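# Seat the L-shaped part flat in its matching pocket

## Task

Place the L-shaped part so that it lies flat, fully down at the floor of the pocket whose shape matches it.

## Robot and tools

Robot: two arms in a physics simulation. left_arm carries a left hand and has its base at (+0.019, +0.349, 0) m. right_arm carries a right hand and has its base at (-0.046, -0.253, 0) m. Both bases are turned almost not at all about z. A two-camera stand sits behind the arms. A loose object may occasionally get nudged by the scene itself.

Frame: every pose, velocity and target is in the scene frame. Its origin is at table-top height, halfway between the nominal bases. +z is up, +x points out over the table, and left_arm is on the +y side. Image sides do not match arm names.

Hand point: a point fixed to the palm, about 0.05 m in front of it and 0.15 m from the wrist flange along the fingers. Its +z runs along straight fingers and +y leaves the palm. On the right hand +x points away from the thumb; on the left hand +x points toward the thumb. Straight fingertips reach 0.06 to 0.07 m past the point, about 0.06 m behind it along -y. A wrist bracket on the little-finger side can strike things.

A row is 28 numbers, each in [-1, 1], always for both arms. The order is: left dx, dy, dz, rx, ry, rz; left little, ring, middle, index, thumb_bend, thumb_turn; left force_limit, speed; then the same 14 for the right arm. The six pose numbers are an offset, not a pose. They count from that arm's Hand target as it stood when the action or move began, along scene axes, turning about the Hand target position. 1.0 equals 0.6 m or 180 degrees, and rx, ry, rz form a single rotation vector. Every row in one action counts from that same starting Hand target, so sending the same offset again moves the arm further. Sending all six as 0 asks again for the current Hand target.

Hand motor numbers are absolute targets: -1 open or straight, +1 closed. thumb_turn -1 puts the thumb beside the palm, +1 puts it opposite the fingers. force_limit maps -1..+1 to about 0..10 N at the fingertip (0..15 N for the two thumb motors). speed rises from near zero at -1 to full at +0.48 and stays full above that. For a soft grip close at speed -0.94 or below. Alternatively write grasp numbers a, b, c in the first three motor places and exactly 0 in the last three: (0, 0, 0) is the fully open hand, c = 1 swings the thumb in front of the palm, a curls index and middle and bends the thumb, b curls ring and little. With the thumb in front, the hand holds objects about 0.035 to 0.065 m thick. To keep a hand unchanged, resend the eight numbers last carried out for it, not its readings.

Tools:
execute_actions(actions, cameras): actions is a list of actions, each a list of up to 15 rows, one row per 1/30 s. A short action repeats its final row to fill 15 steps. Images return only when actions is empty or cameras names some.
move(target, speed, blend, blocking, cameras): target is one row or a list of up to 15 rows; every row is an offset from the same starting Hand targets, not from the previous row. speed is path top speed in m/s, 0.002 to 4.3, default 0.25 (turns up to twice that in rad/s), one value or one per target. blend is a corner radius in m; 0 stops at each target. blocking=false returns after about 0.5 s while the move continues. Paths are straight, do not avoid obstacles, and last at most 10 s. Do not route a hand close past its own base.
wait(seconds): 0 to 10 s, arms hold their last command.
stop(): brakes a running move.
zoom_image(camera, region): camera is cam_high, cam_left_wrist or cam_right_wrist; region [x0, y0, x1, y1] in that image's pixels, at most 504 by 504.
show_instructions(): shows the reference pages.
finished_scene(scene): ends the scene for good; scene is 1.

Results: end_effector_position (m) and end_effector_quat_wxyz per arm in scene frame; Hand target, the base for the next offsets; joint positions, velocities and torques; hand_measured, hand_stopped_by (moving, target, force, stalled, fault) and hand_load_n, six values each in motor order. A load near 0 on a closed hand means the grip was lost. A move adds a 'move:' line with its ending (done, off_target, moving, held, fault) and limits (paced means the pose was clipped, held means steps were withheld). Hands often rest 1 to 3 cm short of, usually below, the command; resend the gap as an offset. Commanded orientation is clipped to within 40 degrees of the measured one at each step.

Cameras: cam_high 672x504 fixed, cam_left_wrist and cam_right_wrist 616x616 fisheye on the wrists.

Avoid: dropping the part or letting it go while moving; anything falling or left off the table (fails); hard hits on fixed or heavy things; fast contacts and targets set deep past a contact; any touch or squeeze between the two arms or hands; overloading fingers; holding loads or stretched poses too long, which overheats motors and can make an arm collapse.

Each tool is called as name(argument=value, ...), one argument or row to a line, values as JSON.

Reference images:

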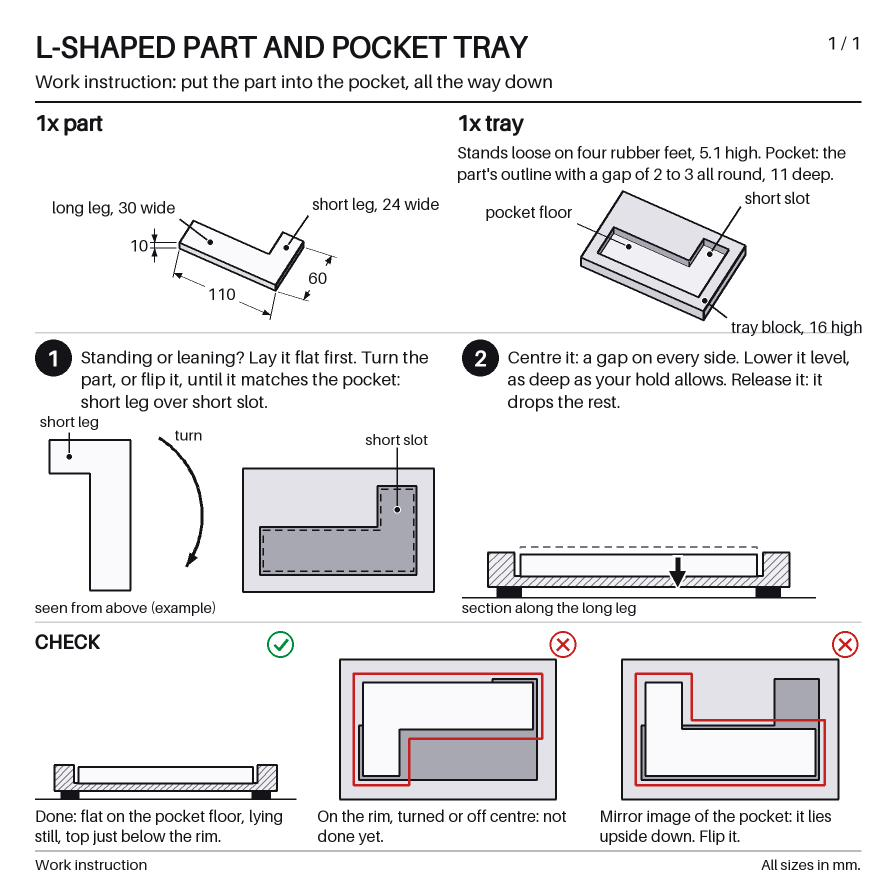

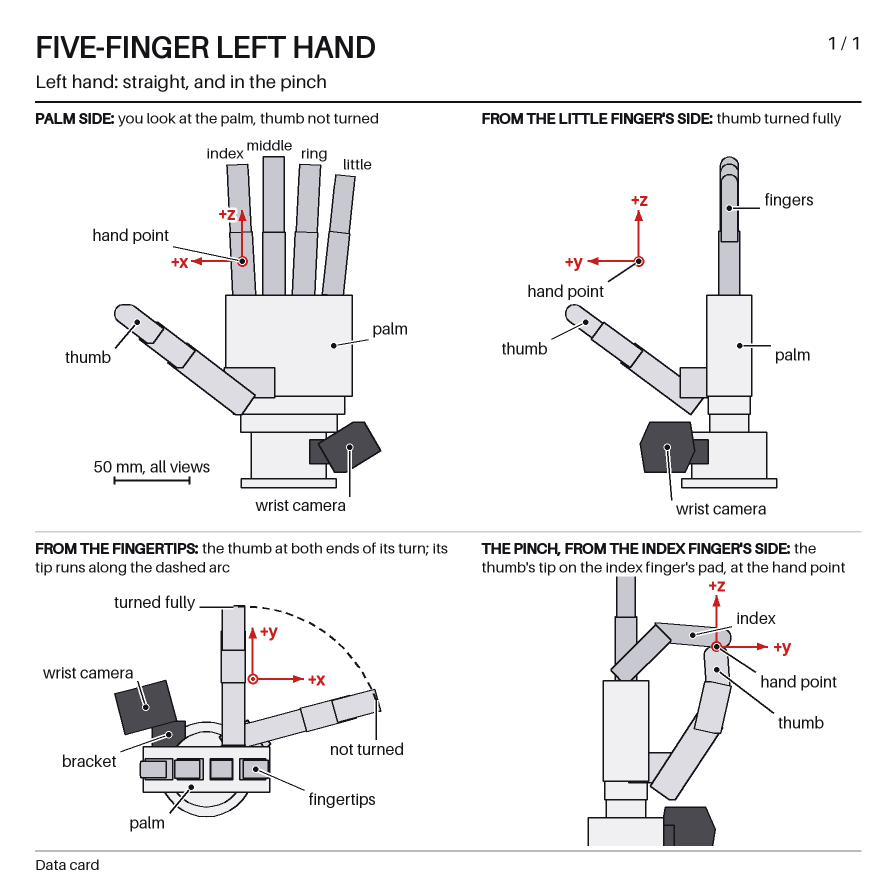

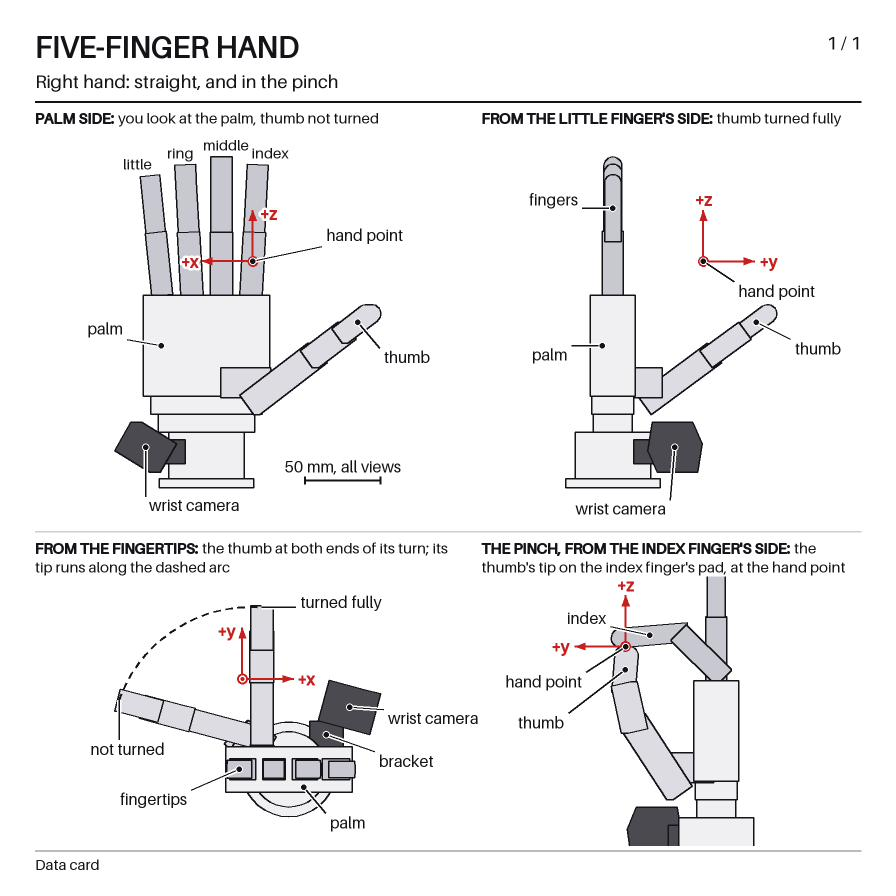

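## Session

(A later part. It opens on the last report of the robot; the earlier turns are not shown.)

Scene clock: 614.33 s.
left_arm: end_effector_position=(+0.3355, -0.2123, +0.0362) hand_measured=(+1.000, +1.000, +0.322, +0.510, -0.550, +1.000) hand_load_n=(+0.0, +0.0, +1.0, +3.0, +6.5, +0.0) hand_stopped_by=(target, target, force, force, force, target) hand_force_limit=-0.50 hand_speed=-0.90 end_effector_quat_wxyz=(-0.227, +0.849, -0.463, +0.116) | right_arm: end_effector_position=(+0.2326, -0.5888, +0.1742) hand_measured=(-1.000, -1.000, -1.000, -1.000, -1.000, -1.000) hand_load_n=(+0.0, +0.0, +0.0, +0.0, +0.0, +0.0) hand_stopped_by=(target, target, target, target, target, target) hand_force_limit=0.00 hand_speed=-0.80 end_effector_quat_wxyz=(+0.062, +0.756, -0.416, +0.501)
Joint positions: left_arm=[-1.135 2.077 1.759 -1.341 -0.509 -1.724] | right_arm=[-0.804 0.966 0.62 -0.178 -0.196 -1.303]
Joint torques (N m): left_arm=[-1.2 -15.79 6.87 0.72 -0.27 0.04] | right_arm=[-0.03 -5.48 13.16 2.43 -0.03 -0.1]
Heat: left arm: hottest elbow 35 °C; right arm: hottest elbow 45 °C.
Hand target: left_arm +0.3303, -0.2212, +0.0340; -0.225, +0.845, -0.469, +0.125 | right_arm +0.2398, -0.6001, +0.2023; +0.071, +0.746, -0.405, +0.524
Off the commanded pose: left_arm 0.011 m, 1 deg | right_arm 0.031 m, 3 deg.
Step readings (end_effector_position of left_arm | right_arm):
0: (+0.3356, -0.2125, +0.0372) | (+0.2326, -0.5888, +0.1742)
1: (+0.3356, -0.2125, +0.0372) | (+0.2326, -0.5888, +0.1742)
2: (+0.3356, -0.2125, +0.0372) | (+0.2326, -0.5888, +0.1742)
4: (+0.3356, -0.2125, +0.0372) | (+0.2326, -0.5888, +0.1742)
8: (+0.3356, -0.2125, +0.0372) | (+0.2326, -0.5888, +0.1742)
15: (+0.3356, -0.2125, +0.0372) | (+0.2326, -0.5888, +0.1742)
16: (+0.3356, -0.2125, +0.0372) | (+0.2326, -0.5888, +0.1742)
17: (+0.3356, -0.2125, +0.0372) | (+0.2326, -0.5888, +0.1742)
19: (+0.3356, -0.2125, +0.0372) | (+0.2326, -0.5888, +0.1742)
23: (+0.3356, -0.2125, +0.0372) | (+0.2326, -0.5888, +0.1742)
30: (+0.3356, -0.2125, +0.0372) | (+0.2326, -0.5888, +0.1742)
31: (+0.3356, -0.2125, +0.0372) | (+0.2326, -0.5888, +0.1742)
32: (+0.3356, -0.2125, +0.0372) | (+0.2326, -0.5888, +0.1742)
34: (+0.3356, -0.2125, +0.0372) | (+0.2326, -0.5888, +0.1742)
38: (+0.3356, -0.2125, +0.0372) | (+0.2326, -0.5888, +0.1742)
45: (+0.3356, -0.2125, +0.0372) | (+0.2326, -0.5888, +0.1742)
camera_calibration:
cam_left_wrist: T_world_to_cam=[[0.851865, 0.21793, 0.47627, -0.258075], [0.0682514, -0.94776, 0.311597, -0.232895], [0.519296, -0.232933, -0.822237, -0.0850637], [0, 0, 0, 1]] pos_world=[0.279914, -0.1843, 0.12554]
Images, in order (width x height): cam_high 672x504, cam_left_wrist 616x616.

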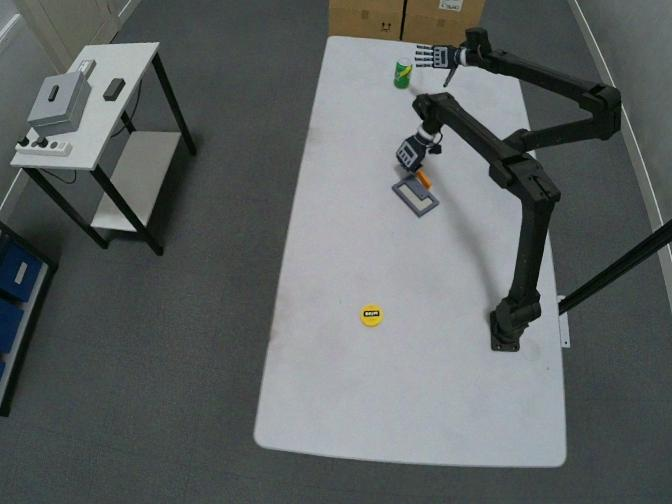

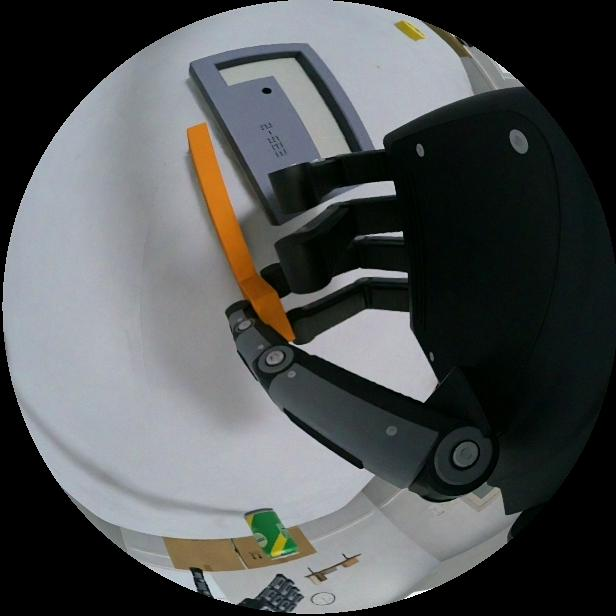

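move(
  target=[0.0,0.0,0.1,0,0,0,1,1,0.78,0.78,-0.1,1,-0.1,-0.9, 0,0,0,0,0,0,-1,-1,-1,-1,-1,-1,0,-0.8],
  speed=0.1,
  cameras=["cam_high","cam_left_wrist"],
)

zoom_image(
  camera="cam_left_wrist",
  region=[150, 150, 400, 400],
)

zoom_image(
  camera="cam_high",
  region=[380, 115, 460, 195],
)

Scene clock: 624.37 s.
left_arm: end_effector_position=(+0.3285, -0.1975, +0.0581) hand_measured=(+1.000, +1.000, +0.340, +0.534, -0.550, +1.000) hand_load_n=(+0.0, +0.0, +4.0, +4.0, +9.0, +0.5) hand_stopped_by=(target, target, force, force, force, target) hand_force_limit=-0.10 hand_speed=-0.90 end_effector_quat_wxyz=(-0.242, +0.844, -0.469, +0.095) | right_arm: end_effector_position=(+0.2326, -0.5888, +0.1742) hand_measured=(-1.000, -1.000, -1.000, -1.000, -1.000, -1.000) hand_load_n=(+0.0, +0.0, +0.0, +0.0, +0.0, +0.0) hand_stopped_by=(target, target, target, target, target, target) hand_force_limit=0.00 hand_speed=-0.80 end_effector_quat_wxyz=(+0.062, +0.756, -0.416, +0.501)
Joint positions: left_arm=[-1.135 2.054 1.782 -1.441 -0.509 -1.724] | right_arm=[-0.804 0.966 0.62 -0.178 -0.196 -1.303]
Joint torques (N m): left_arm=[-1.2 -17.32 11.81 -0.36 -0.21 0.06] | right_arm=[0.56 -4.95 13.01 2.52 -0.02 -0.08]
Heat: left arm: hottest elbow 35 °C; right arm: hottest elbow 45 °C.
Hand target: left_arm +0.3303, -0.2212, +0.0940; -0.225, +0.845, -0.469, +0.125 | right_arm +0.2398, -0.6001, +0.2023; +0.071, +0.746, -0.405, +0.524
Off the commanded pose: left_arm 0.043 m, 4 deg | right_arm 0.031 m, 3 deg.
move: off_target (left_arm, right_arm)
camera_calibration:
cam_left_wrist: T_world_to_cam=[[0.86267, 0.19503, 0.466651, -0.273258], [0.0748181, -0.961719, 0.263625, -0.227354], [0.500202, -0.192508, -0.844238, -0.0443289], [0, 0, 0, 1]] pos_world=[0.274915, -0.173891, 0.150028]
Images, in order (width x height): cam_high 672x504, cam_left_wrist 616x616.

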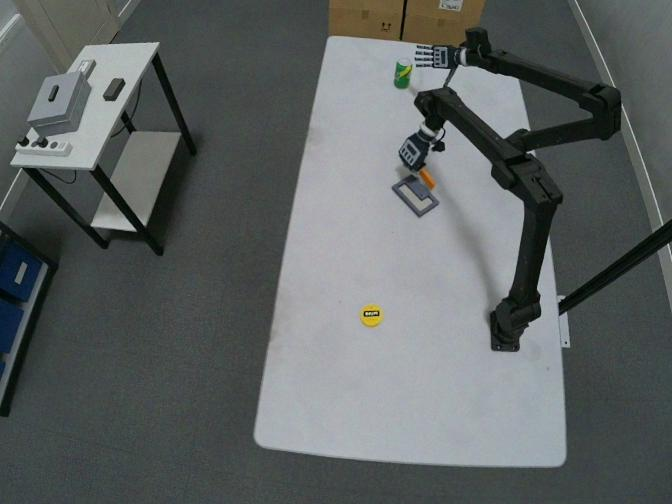

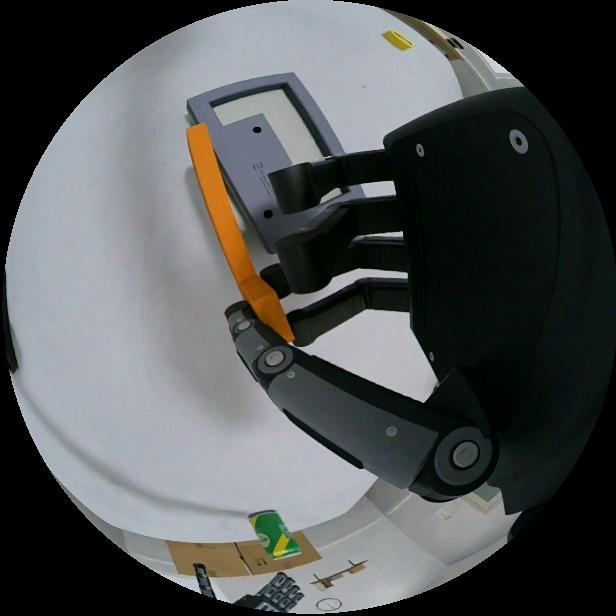

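Scaled by 2.016 from the camera's 616x616 image, which has a finer 880x880 frame.

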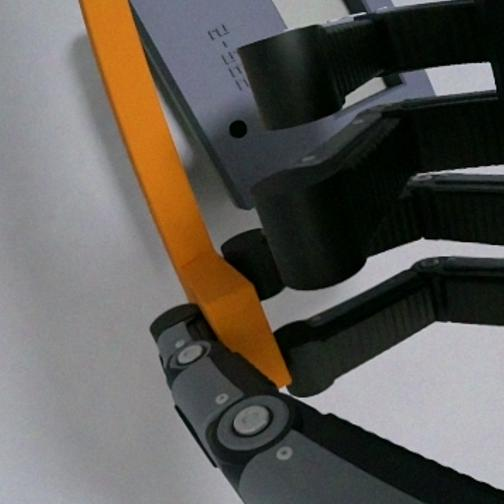

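Scaled by 6.300 from the camera's 672x504 image, which has a finer 960x720 frame.

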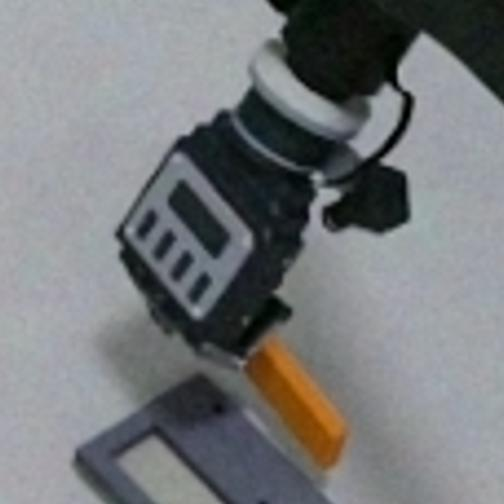

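move(
  target=[
    [-0.009,0.0687,0.1767,0,0,0,1,1,0.78,0.78,-0.1,1,-0.1,-0.9, 0,0,0,0,0,0,-1,-1,-1,-1,-1,-1,0,-0.8],
    [-0.034,0.202,0.21,0,0,-0.478,1,1,0.78,0.78,-0.1,1,-0.1,-0.9, 0,0,0,0,0,0,-1,-1,-1,-1,-1,-1,0,-0.8],
    [-0.0805,0.3053,0.16,0,0,-0.961,1,1,0.78,0.78,-0.1,1,-0.1,-0.9, 0,0,0,0,0,0,-1,-1,-1,-1,-1,-1,0,-0.8],
  ],
  blend=[0.03,0.03,0],
  speed=0.25,
  cameras=["cam_high","cam_left_wrist"],
)

zoom_image(
  camera="cam_left_wrist",
  region=[150, 150, 400, 400],
)

zoom_image(
  camera="cam_high",
  region=[360, 130, 460, 230],
)

Scene clock: 662.67 s.
left_arm: end_effector_position=(+0.2653, -0.0218, +0.1682) hand_measured=(+1.000, +1.000, +0.340, +0.534, -0.550, +1.000) hand_load_n=(+0.0, +0.0, +4.0, +4.5, +9.0, +0.0) hand_stopped_by=(target, target, force, force, force, target) hand_force_limit=-0.10 hand_speed=-0.90 end_effector_quat_wxyz=(-0.137, +0.407, +0.877, -0.214) | right_arm: end_effector_position=(+0.2326, -0.5888, +0.1742) hand_measured=(-1.000, -1.000, -1.000, -1.000, -1.000, -1.000) hand_load_n=(+0.0, +0.0, +0.0, +0.0, +0.0, +0.0) hand_stopped_by=(target, target, target, target, target, target) hand_force_limit=0.00 hand_speed=-0.80 end_effector_quat_wxyz=(+0.062, +0.756, -0.416, +0.501)
Joint positions: left_arm=[-0.894 1.64 1.469 -1.466 0.51 1.569] | right_arm=[-0.804 0.966 0.62 -0.178 -0.196 -1.303]
Joint torques (N m): left_arm=[-0.09 -11.16 12.4 -0.27 0.7 0.15] | right_arm=[0.21 -5.77 12.98 2.28 -0.03 -0.08]
Heat: left arm: hottest elbow 38 °C; right arm: hottest elbow 45 °C.
Hand target: left_arm +0.2820, -0.0380, +0.1900; -0.111, +0.417, +0.872, -0.232 | right_arm +0.2398, -0.6001, +0.2023; +0.071, +0.746, -0.405, +0.524
Off the commanded pose: left_arm 0.032 m, 4 deg | right_arm 0.031 m, 3 deg.
move: off_target (left_arm, right_arm)
camera_calibration:
cam_left_wrist: T_world_to_cam=[[-0.800566, -0.340778, 0.492914, 0.120708], [-0.153843, 0.91187, 0.38056, -0.00088801], [-0.57916, 0.228832, -0.782438, 0.39914], [0, 0, 0, 1]] pos_world=[0.327664, -0.0493917, 0.253142]
Images, in order (width x height): cam_high 672x504, cam_left_wrist 616x616.

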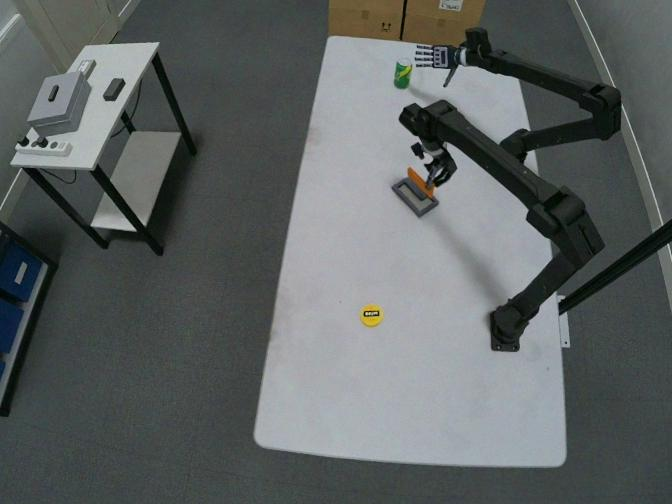

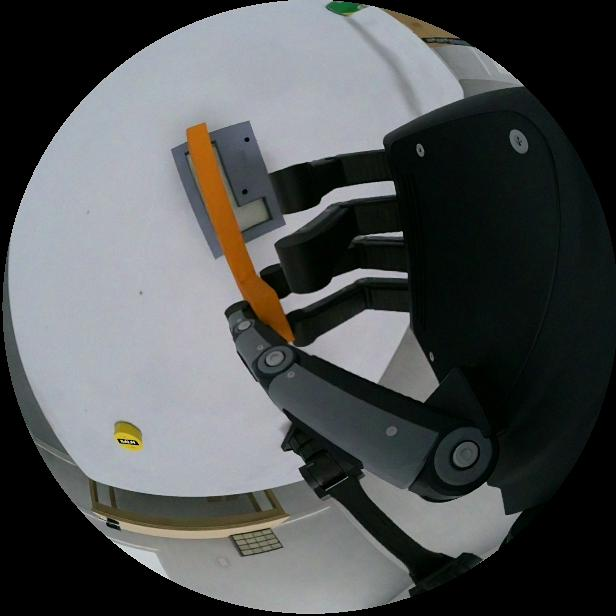

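Scaled by 2.016 from the camera's 616x616 image, which has a finer 880x880 frame.

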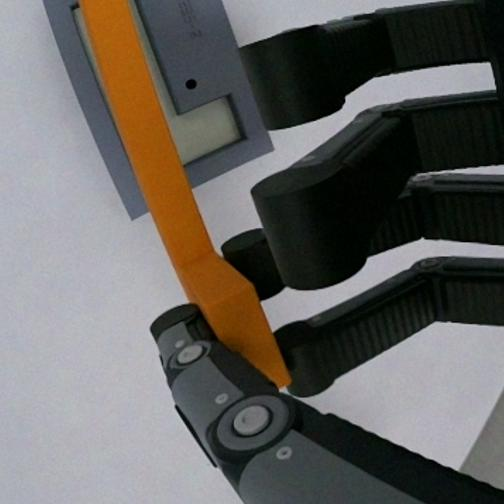

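Scaled by 5.040 from the camera's 672x504 image, which has a finer 960x720 frame.

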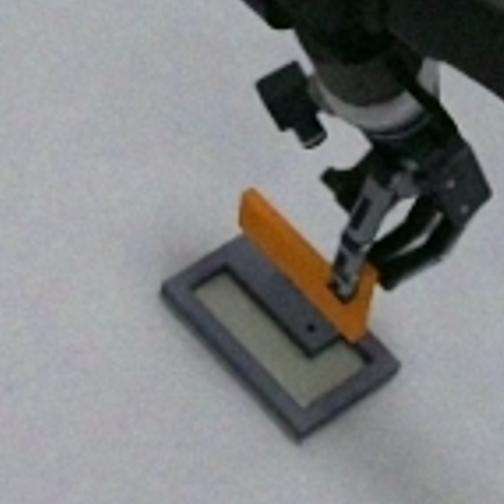

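move(
  target=[0.0155,-0.042,-0.1,-0.0215,-0.0135,0.011,1,1,0.78,0.78,-0.1,1,-0.1,-0.9, 0,0,0,0,0,0,-1,-1,-1,-1,-1,-1,0,-0.8],
  speed=0.12,
  cameras=["cam_high","cam_left_wrist"],
)

zoom_image(
  camera="cam_left_wrist",
  region=[150, 70, 400, 320],
)

zoom_image(
  camera="cam_high",
  region=[375, 145, 455, 225],
)

Scene clock: 749.10 s.
left_arm: end_effector_position=(+0.2897, -0.0561, +0.1272) hand_measured=(+1.000, +1.000, +0.340, +0.534, -0.550, +1.000) hand_load_n=(+0.0, +0.0, +4.5, +4.5, +9.5, +0.5) hand_stopped_by=(target, target, force, force, force, target) hand_force_limit=-0.10 hand_speed=-0.90 end_effector_quat_wxyz=(-0.084, +0.409, +0.875, -0.245) | right_arm: end_effector_position=(+0.2326, -0.5888, +0.1742) hand_measured=(-1.000, -1.000, -1.000, -1.000, -1.000, -1.000) hand_load_n=(+0.0, +0.0, +0.0, +0.0, -0.5, +0.0) hand_stopped_by=(target, target, target, target, target, target) hand_force_limit=0.00 hand_speed=-0.80 end_effector_quat_wxyz=(+0.062, +0.756, -0.416, +0.501)
Joint positions: left_arm=[-0.894 1.679 1.417 -1.239 0.519 1.537] | right_arm=[-0.804 0.966 0.62 -0.178 -0.196 -1.303]
Joint torques (N m): left_arm=[-1.08 -12.16 7.46 1.18 0.7 -0.04] | right_arm=[0.15 -5.25 12.97 2.44 -0.03 -0.08]
Heat: left arm: hottest elbow 42 °C; right arm: hottest elbow 46 °C.
Hand target: left_arm +0.2913, -0.0632, +0.1300; -0.075, +0.410, +0.873, -0.255 | right_arm +0.2398, -0.6001, +0.2023; +0.071, +0.746, -0.405, +0.524
Off the commanded pose: left_arm 0.008 m, 2 deg | right_arm 0.031 m, 3 deg.
move: off_target (right_arm)
camera_calibration:
cam_left_wrist: T_world_to_cam=[[-0.824548, -0.315671, 0.469545, 0.1601], [-0.202531, 0.939574, 0.276011, 0.078761], [-0.528301, 0.132487, -0.838657, 0.376041], [0, 0, 0, 1]] pos_world=[0.346624, -0.0732836, 0.218456]
Images, in order (width x height): cam_high 672x504, cam_left_wrist 616x616.

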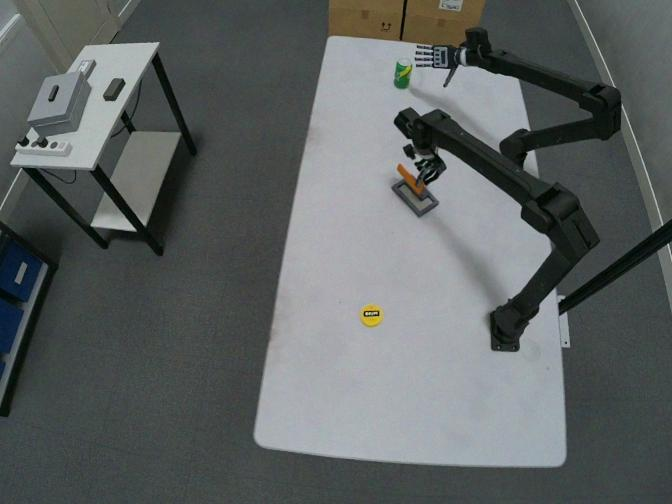

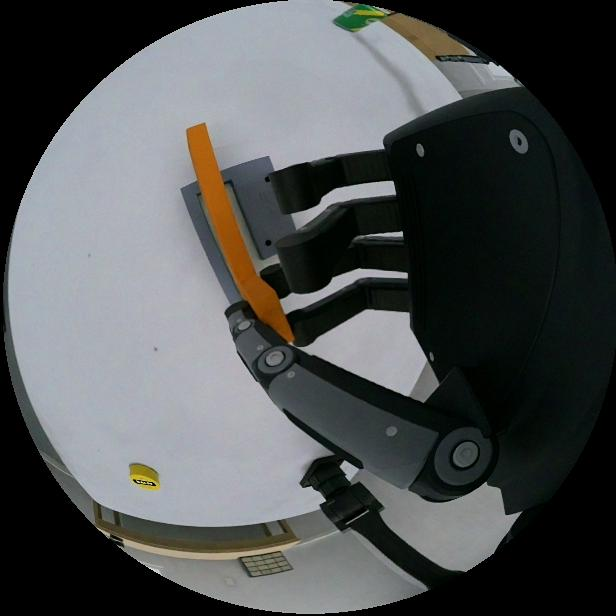

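Scaled by 2.016 from the camera's 616x616 image, which has a finer 880x880 frame.

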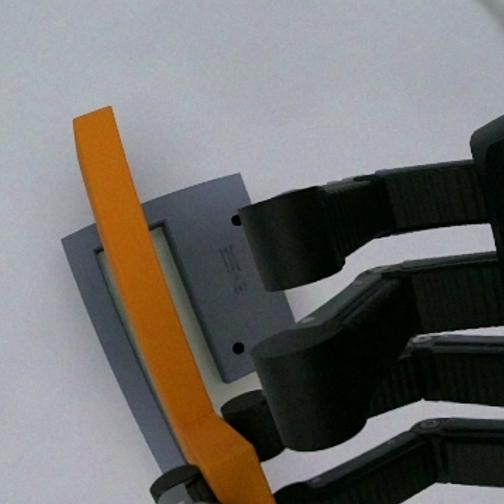

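Scaled by 6.300 from the camera's 672x504 image, which has a finer 960x720 frame.

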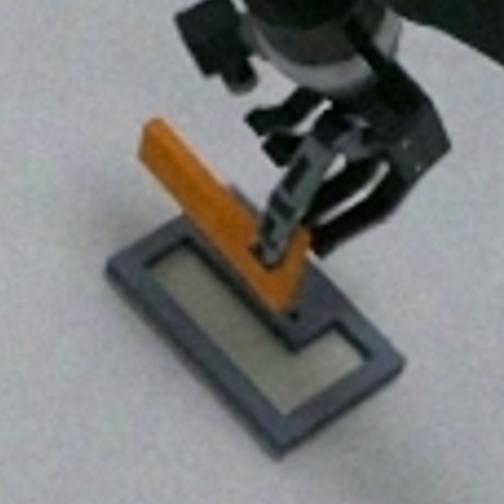

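zoom_image(
  camera="cam_high",
  region=[392, 160, 432, 200],
)

Scaled by 12.600 from the camera's 672x504 image, which has a finer 960x720 frame.

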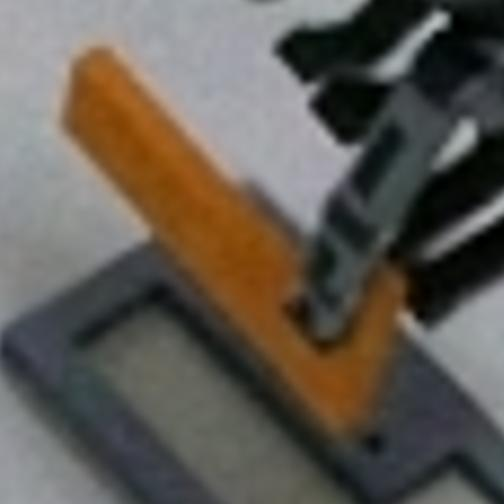

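move(
  target=[-0.0257,0.0218,-0.0867,0,0,0.0083,1,1,0.78,0.78,-0.1,1,-0.1,-0.9, 0,0,0,0,0,0,-1,-1,-1,-1,-1,-1,0,-0.8],
  speed=0.1,
  cameras=["cam_high","cam_left_wrist"],
)

zoom_image(
  camera="cam_left_wrist",
  region=[150, 70, 350, 320],
)

zoom_image(
  camera="cam_high",
  region=[385, 165, 445, 225],
)

Scene clock: 793.10 s.
left_arm: end_effector_position=(+0.2764, -0.0415, +0.0713) hand_measured=(+1.000, +1.000, +0.340, +0.534, -0.550, +1.000) hand_load_n=(+0.0, +0.0, +4.0, +4.5, +9.0, +0.0) hand_stopped_by=(target, target, force, force, force, target) hand_force_limit=-0.10 hand_speed=-0.90 end_effector_quat_wxyz=(-0.084, +0.393, +0.882, -0.245) | right_arm: end_effector_position=(+0.2326, -0.5888, +0.1742) hand_measured=(-1.000, -1.000, -1.000, -1.000, -1.000, -1.000) hand_load_n=(+0.0, +0.0, +0.0, +0.0, +0.0, +0.0) hand_stopped_by=(target, target, target, target, target, target) hand_force_limit=0.00 hand_speed=-0.80 end_effector_quat_wxyz=(+0.062, +0.756, -0.416, +0.501)
Joint positions: left_arm=[-0.894 1.679 1.26 -1.073 0.519 1.499] | right_arm=[-0.804 0.966 0.62 -0.178 -0.196 -1.303]
Joint torques (N m): left_arm=[-0.79 -12.51 6.84 1.22 0.56 -0.04] | right_arm=[0.5 -5.42 12.96 2.36 -0.04 -0.11]
Heat: left arm: hottest elbow 38 °C; right arm: hottest elbow 46 °C.
Hand target: left_arm +0.2758, -0.0501, +0.0780; -0.071, +0.398, +0.878, -0.256 | right_arm +0.2398, -0.6001, +0.2023; +0.071, +0.746, -0.405, +0.524
Off the commanded pose: left_arm 0.011 m, 2 deg | right_arm 0.031 m, 3 deg.
move: off_target (left_arm, right_arm)
camera_calibration:
cam_left_wrist: T_world_to_cam=[[-0.809705, -0.345688, 0.474212, 0.17439], [-0.231311, 0.930666, 0.283473, 0.084887], [-0.539326, 0.119839, -0.833526, 0.322297], [0, 0, 0, 1]] pos_world=[0.334663, -0.0573405, 0.161882]
Images, in order (width x height): cam_high 672x504, cam_left_wrist 616x616.

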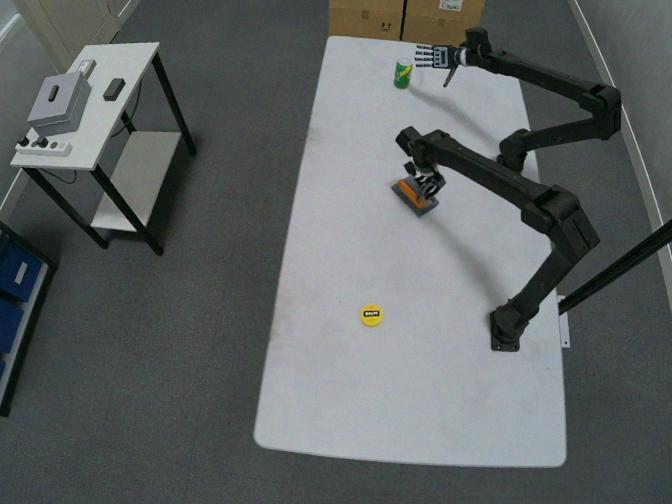

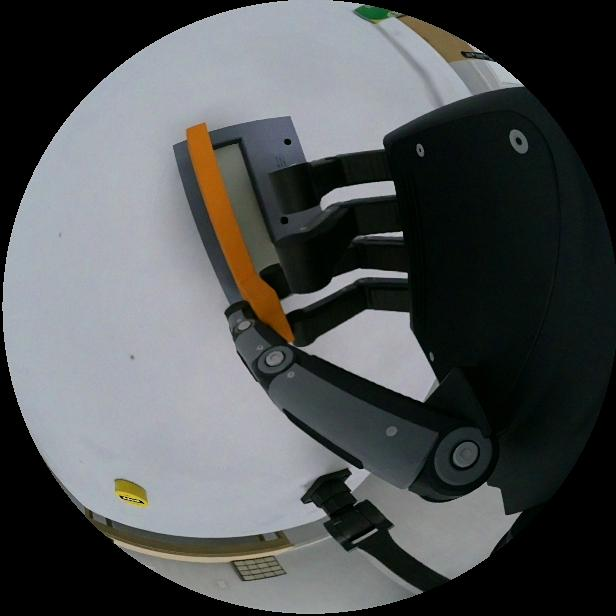

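Scaled by 2.016 from the camera's 616x616 image, which has a finer 880x880 frame.

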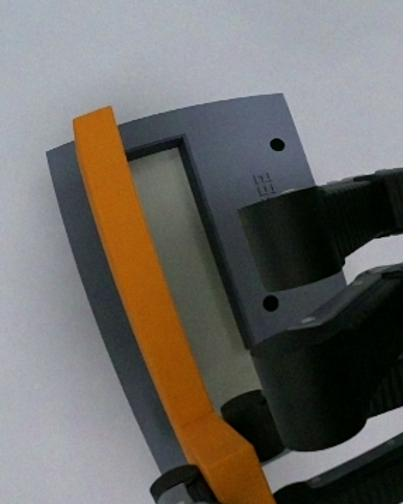

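Scaled by 8.400 from the camera's 672x504 image, which has a finer 960x720 frame.

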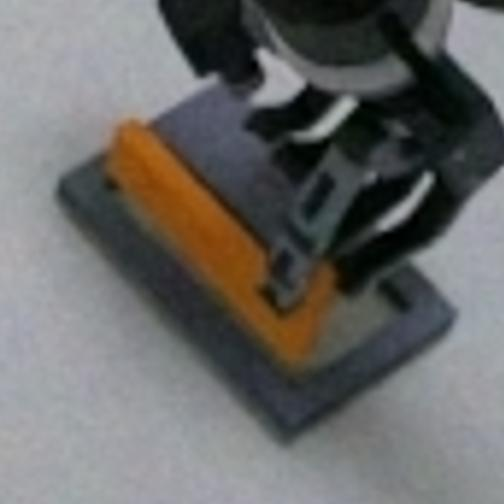

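zoom_image(
  camera="cam_high",
  region=[390, 175, 430, 215],
)

zoom_image(
  camera="cam_left_wrist",
  region=[165, 100, 245, 180],
)

zoom_image(
  camera="cam_left_wrist",
  region=[190, 220, 290, 320],
)

Scaled by 12.600 from the camera's 672x504 image, which has a finer 960x720 frame.

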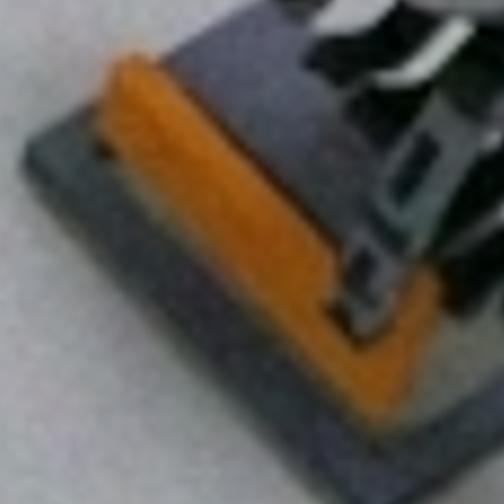

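Scaled by 6.300 from the camera's 616x616 image, which has a finer 880x880 frame.

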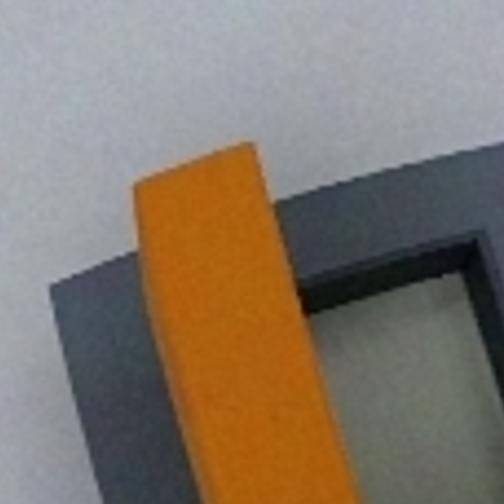

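Scaled by 5.040 from the camera's 616x616 image, which has a finer 880x880 frame.

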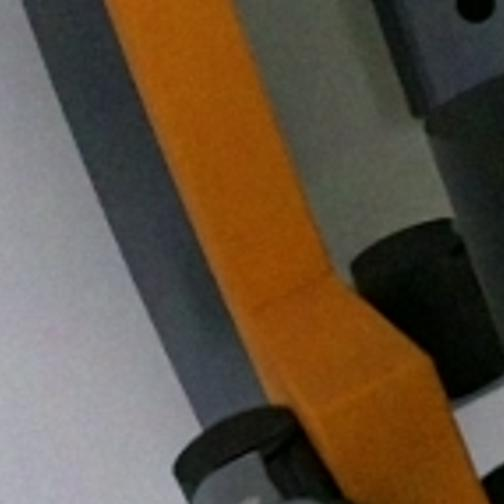

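move(
  target=[-0.0075,-0.012,-0.0183,0.0118,0.0074,-0.0056,1,1,0.78,0.78,-0.1,1,-0.1,-0.9, 0,0,0,0,0,0,-1,-1,-1,-1,-1,-1,0,-0.8],
  speed=0.08,
  cameras=["cam_high","cam_left_wrist"],
)

zoom_image(
  camera="cam_high",
  region=[390, 175, 430, 215],
)

zoom_image(
  camera="cam_left_wrist",
  region=[165, 100, 295, 230],
)

zoom_image(
  camera="cam_left_wrist",
  region=[190, 220, 290, 320],
)

Scene clock: 879.83 s.
left_arm: end_effector_position=(+0.2710, -0.0431, +0.0568) hand_measured=(+1.000, +1.000, +0.340, +0.534, -0.550, +1.000) hand_load_n=(+0.5, +0.0, +4.0, +4.0, +9.5, +0.0) hand_stopped_by=(target, target, force, force, force, target) hand_force_limit=-0.10 hand_speed=-0.90 end_effector_quat_wxyz=(-0.098, +0.399, +0.880, -0.237) | right_arm: end_effector_position=(+0.2326, -0.5888, +0.1742) hand_measured=(-1.000, -1.000, -1.000, -1.000, -1.000, -1.000) hand_load_n=(+0.0, +0.0, +0.0, +0.0, +0.0, +0.0) hand_stopped_by=(target, target, target, target, target, target) hand_force_limit=0.00 hand_speed=-0.80 end_effector_quat_wxyz=(+0.062, +0.756, -0.416, +0.501)
Joint positions: left_arm=[-0.907 1.711 1.26 -1.073 0.518 1.508] | right_arm=[-0.804 0.966 0.62 -0.178 -0.196 -1.303]
Joint torques (N m): left_arm=[-1.2 -11.58 9.13 0.13 0.43 -0.01] | right_arm=[0.73 -5.36 13.03 2.39 -0.06 -0.09]
Heat: left arm: hottest elbow 35 °C; right arm: hottest elbow 46 °C.
Hand target: left_arm +0.2713, -0.0573, +0.0670; -0.091, +0.402, +0.878, -0.243 | right_arm +0.2398, -0.6001, +0.2023; +0.071, +0.746, -0.405, +0.524
Off the commanded pose: left_arm 0.018 m, 1 deg | right_arm 0.031 m, 3 deg.
move: off_target (left_arm, right_arm)
camera_calibration:
cam_left_wrist: T_world_to_cam=[[-0.809161, -0.340244, 0.479054, 0.176141], [-0.207897, 0.928332, 0.308186, 0.0812732], [-0.54958, 0.149778, -0.821906, 0.310947], [0, 0, 0, 1]] pos_world=[0.330312, -0.0620906, 0.146141]
Images, in order (width x height): cam_high 672x504, cam_left_wrist 616x616.

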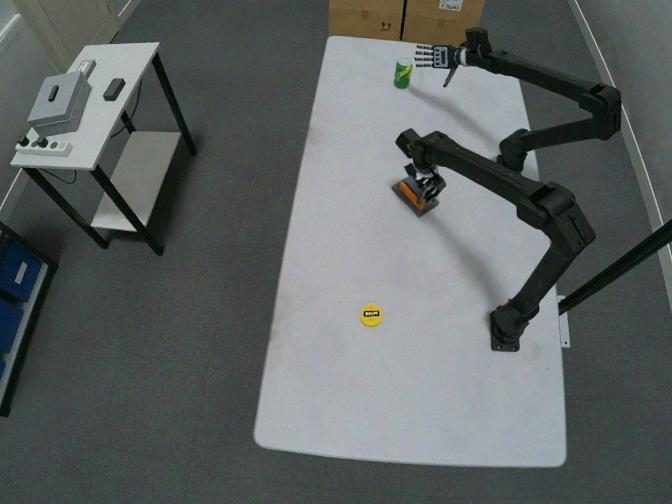

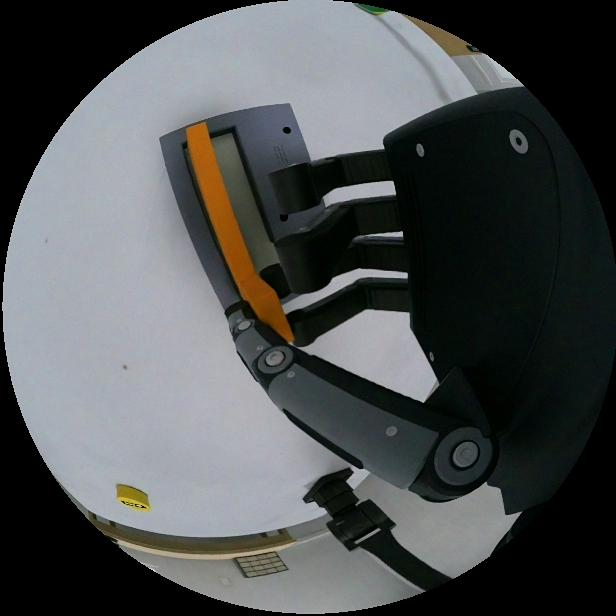

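Scaled by 12.600 from the camera's 672x504 image, which has a finer 960x720 frame.

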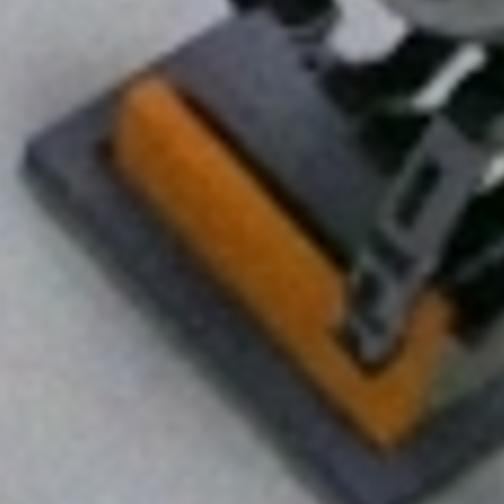

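Scaled by 3.877 from the camera's 616x616 image, which has a finer 880x880 frame.

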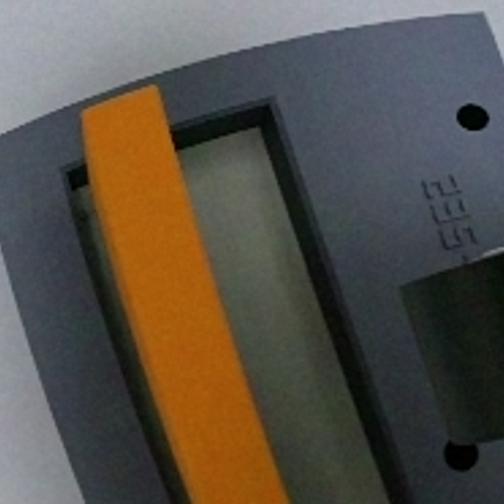

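Scaled by 5.040 from the camera's 616x616 image, which has a finer 880x880 frame.

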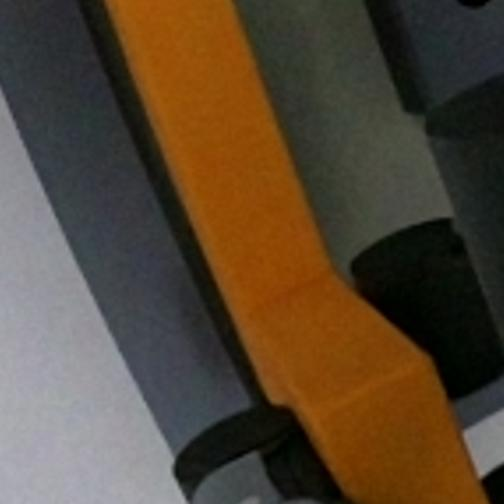

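move(
  target=[0.0055,-0.0095,0.006,0,0,0,1,1,0.78,0.78,-0.1,1,-0.1,-0.9, 0,0,0,0,0,0,-1,-1,-1,-1,-1,-1,0,-0.8],
  speed=0.06,
  cameras=["cam_high","cam_left_wrist"],
)

zoom_image(
  camera="cam_high",
  region=[390, 175, 430, 215],
)

zoom_image(
  camera="cam_left_wrist",
  region=[165, 100, 295, 230],
)

Scene clock: 904.17 s.
left_arm: end_effector_position=(+0.2712, -0.0433, +0.0565) hand_measured=(+1.000, +1.000, +0.340, +0.534, -0.550, +1.000) hand_load_n=(+0.0, +0.0, +3.5, +4.5, +9.5, +0.0) hand_stopped_by=(target, target, force, force, force, target) hand_force_limit=-0.10 hand_speed=-0.90 end_effector_quat_wxyz=(-0.100, +0.398, +0.881, -0.237) | right_arm: end_effector_position=(+0.2326, -0.5888, +0.1742) hand_measured=(-1.000, -1.000, -1.000, -1.000, -1.000, -1.000) hand_load_n=(+0.0, +0.0, +0.0, -0.5, +0.0, +0.0) hand_stopped_by=(target, target, target, target, target, target) hand_force_limit=0.00 hand_speed=-0.80 end_effector_quat_wxyz=(+0.062, +0.756, -0.416, +0.501)
Joint positions: left_arm=[-0.907 1.714 1.263 -1.076 0.518 1.508] | right_arm=[-0.804 0.966 0.62 -0.178 -0.196 -1.303]
Joint torques (N m): left_arm=[-1.32 -11.11 10.84 -0.31 0.42 -0.04] | right_arm=[0.5 -5.07 13.08 2.33 -0.04 -0.11]
Heat: left arm: hottest elbow 36 °C; right arm: hottest elbow 46 °C.
Hand target: left_arm +0.2746, -0.0630, +0.0706; -0.091, +0.402, +0.878, -0.243 | right_arm +0.2398, -0.6001, +0.2023; +0.071, +0.746, -0.405, +0.524
Off the commanded pose: left_arm 0.025 m, 1 deg | right_arm 0.031 m, 3 deg.
move: off_target (left_arm, right_arm)
camera_calibration:
cam_left_wrist: T_world_to_cam=[[-0.80824, -0.341419, 0.479772, 0.176044], [-0.207311, 0.927576, 0.310845, 0.0813328], [-0.551154, 0.151775, -0.820484, 0.311269], [0, 0, 0, 1]] pos_world=[0.330704, -0.0625803, 0.145648]
Images, in order (width x height): cam_high 672x504, cam_left_wrist 616x616.

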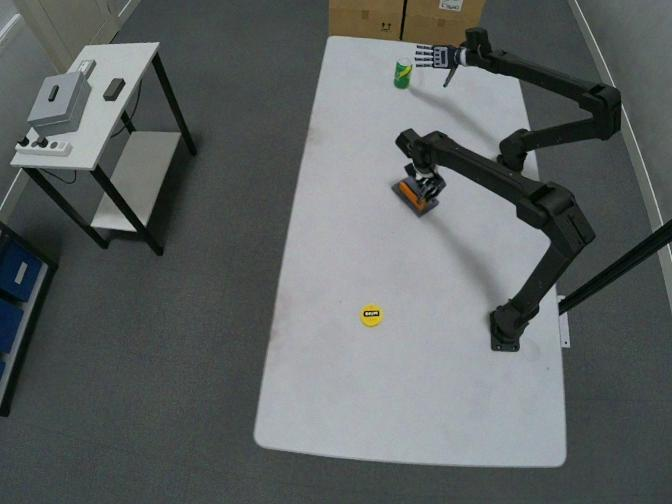

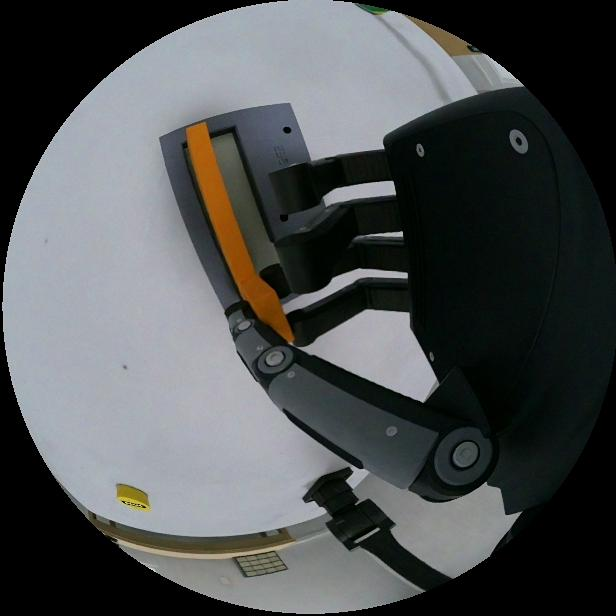

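Scaled by 12.600 from the camera's 672x504 image, which has a finer 960x720 frame.

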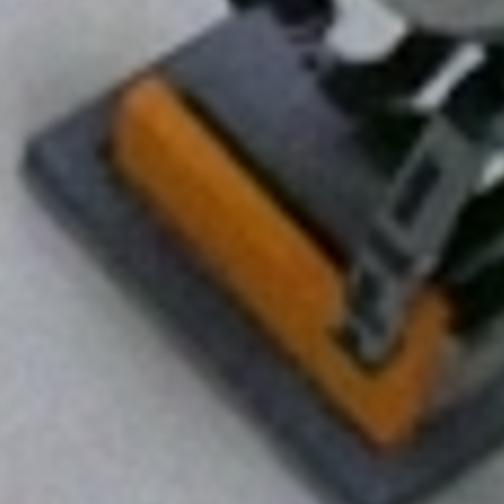

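Scaled by 3.877 from the camera's 616x616 image, which has a finer 880x880 frame.

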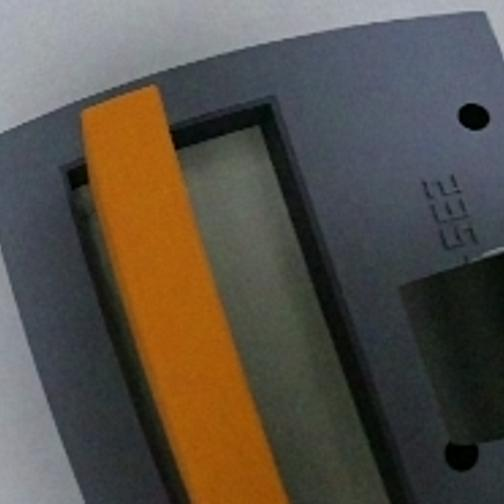

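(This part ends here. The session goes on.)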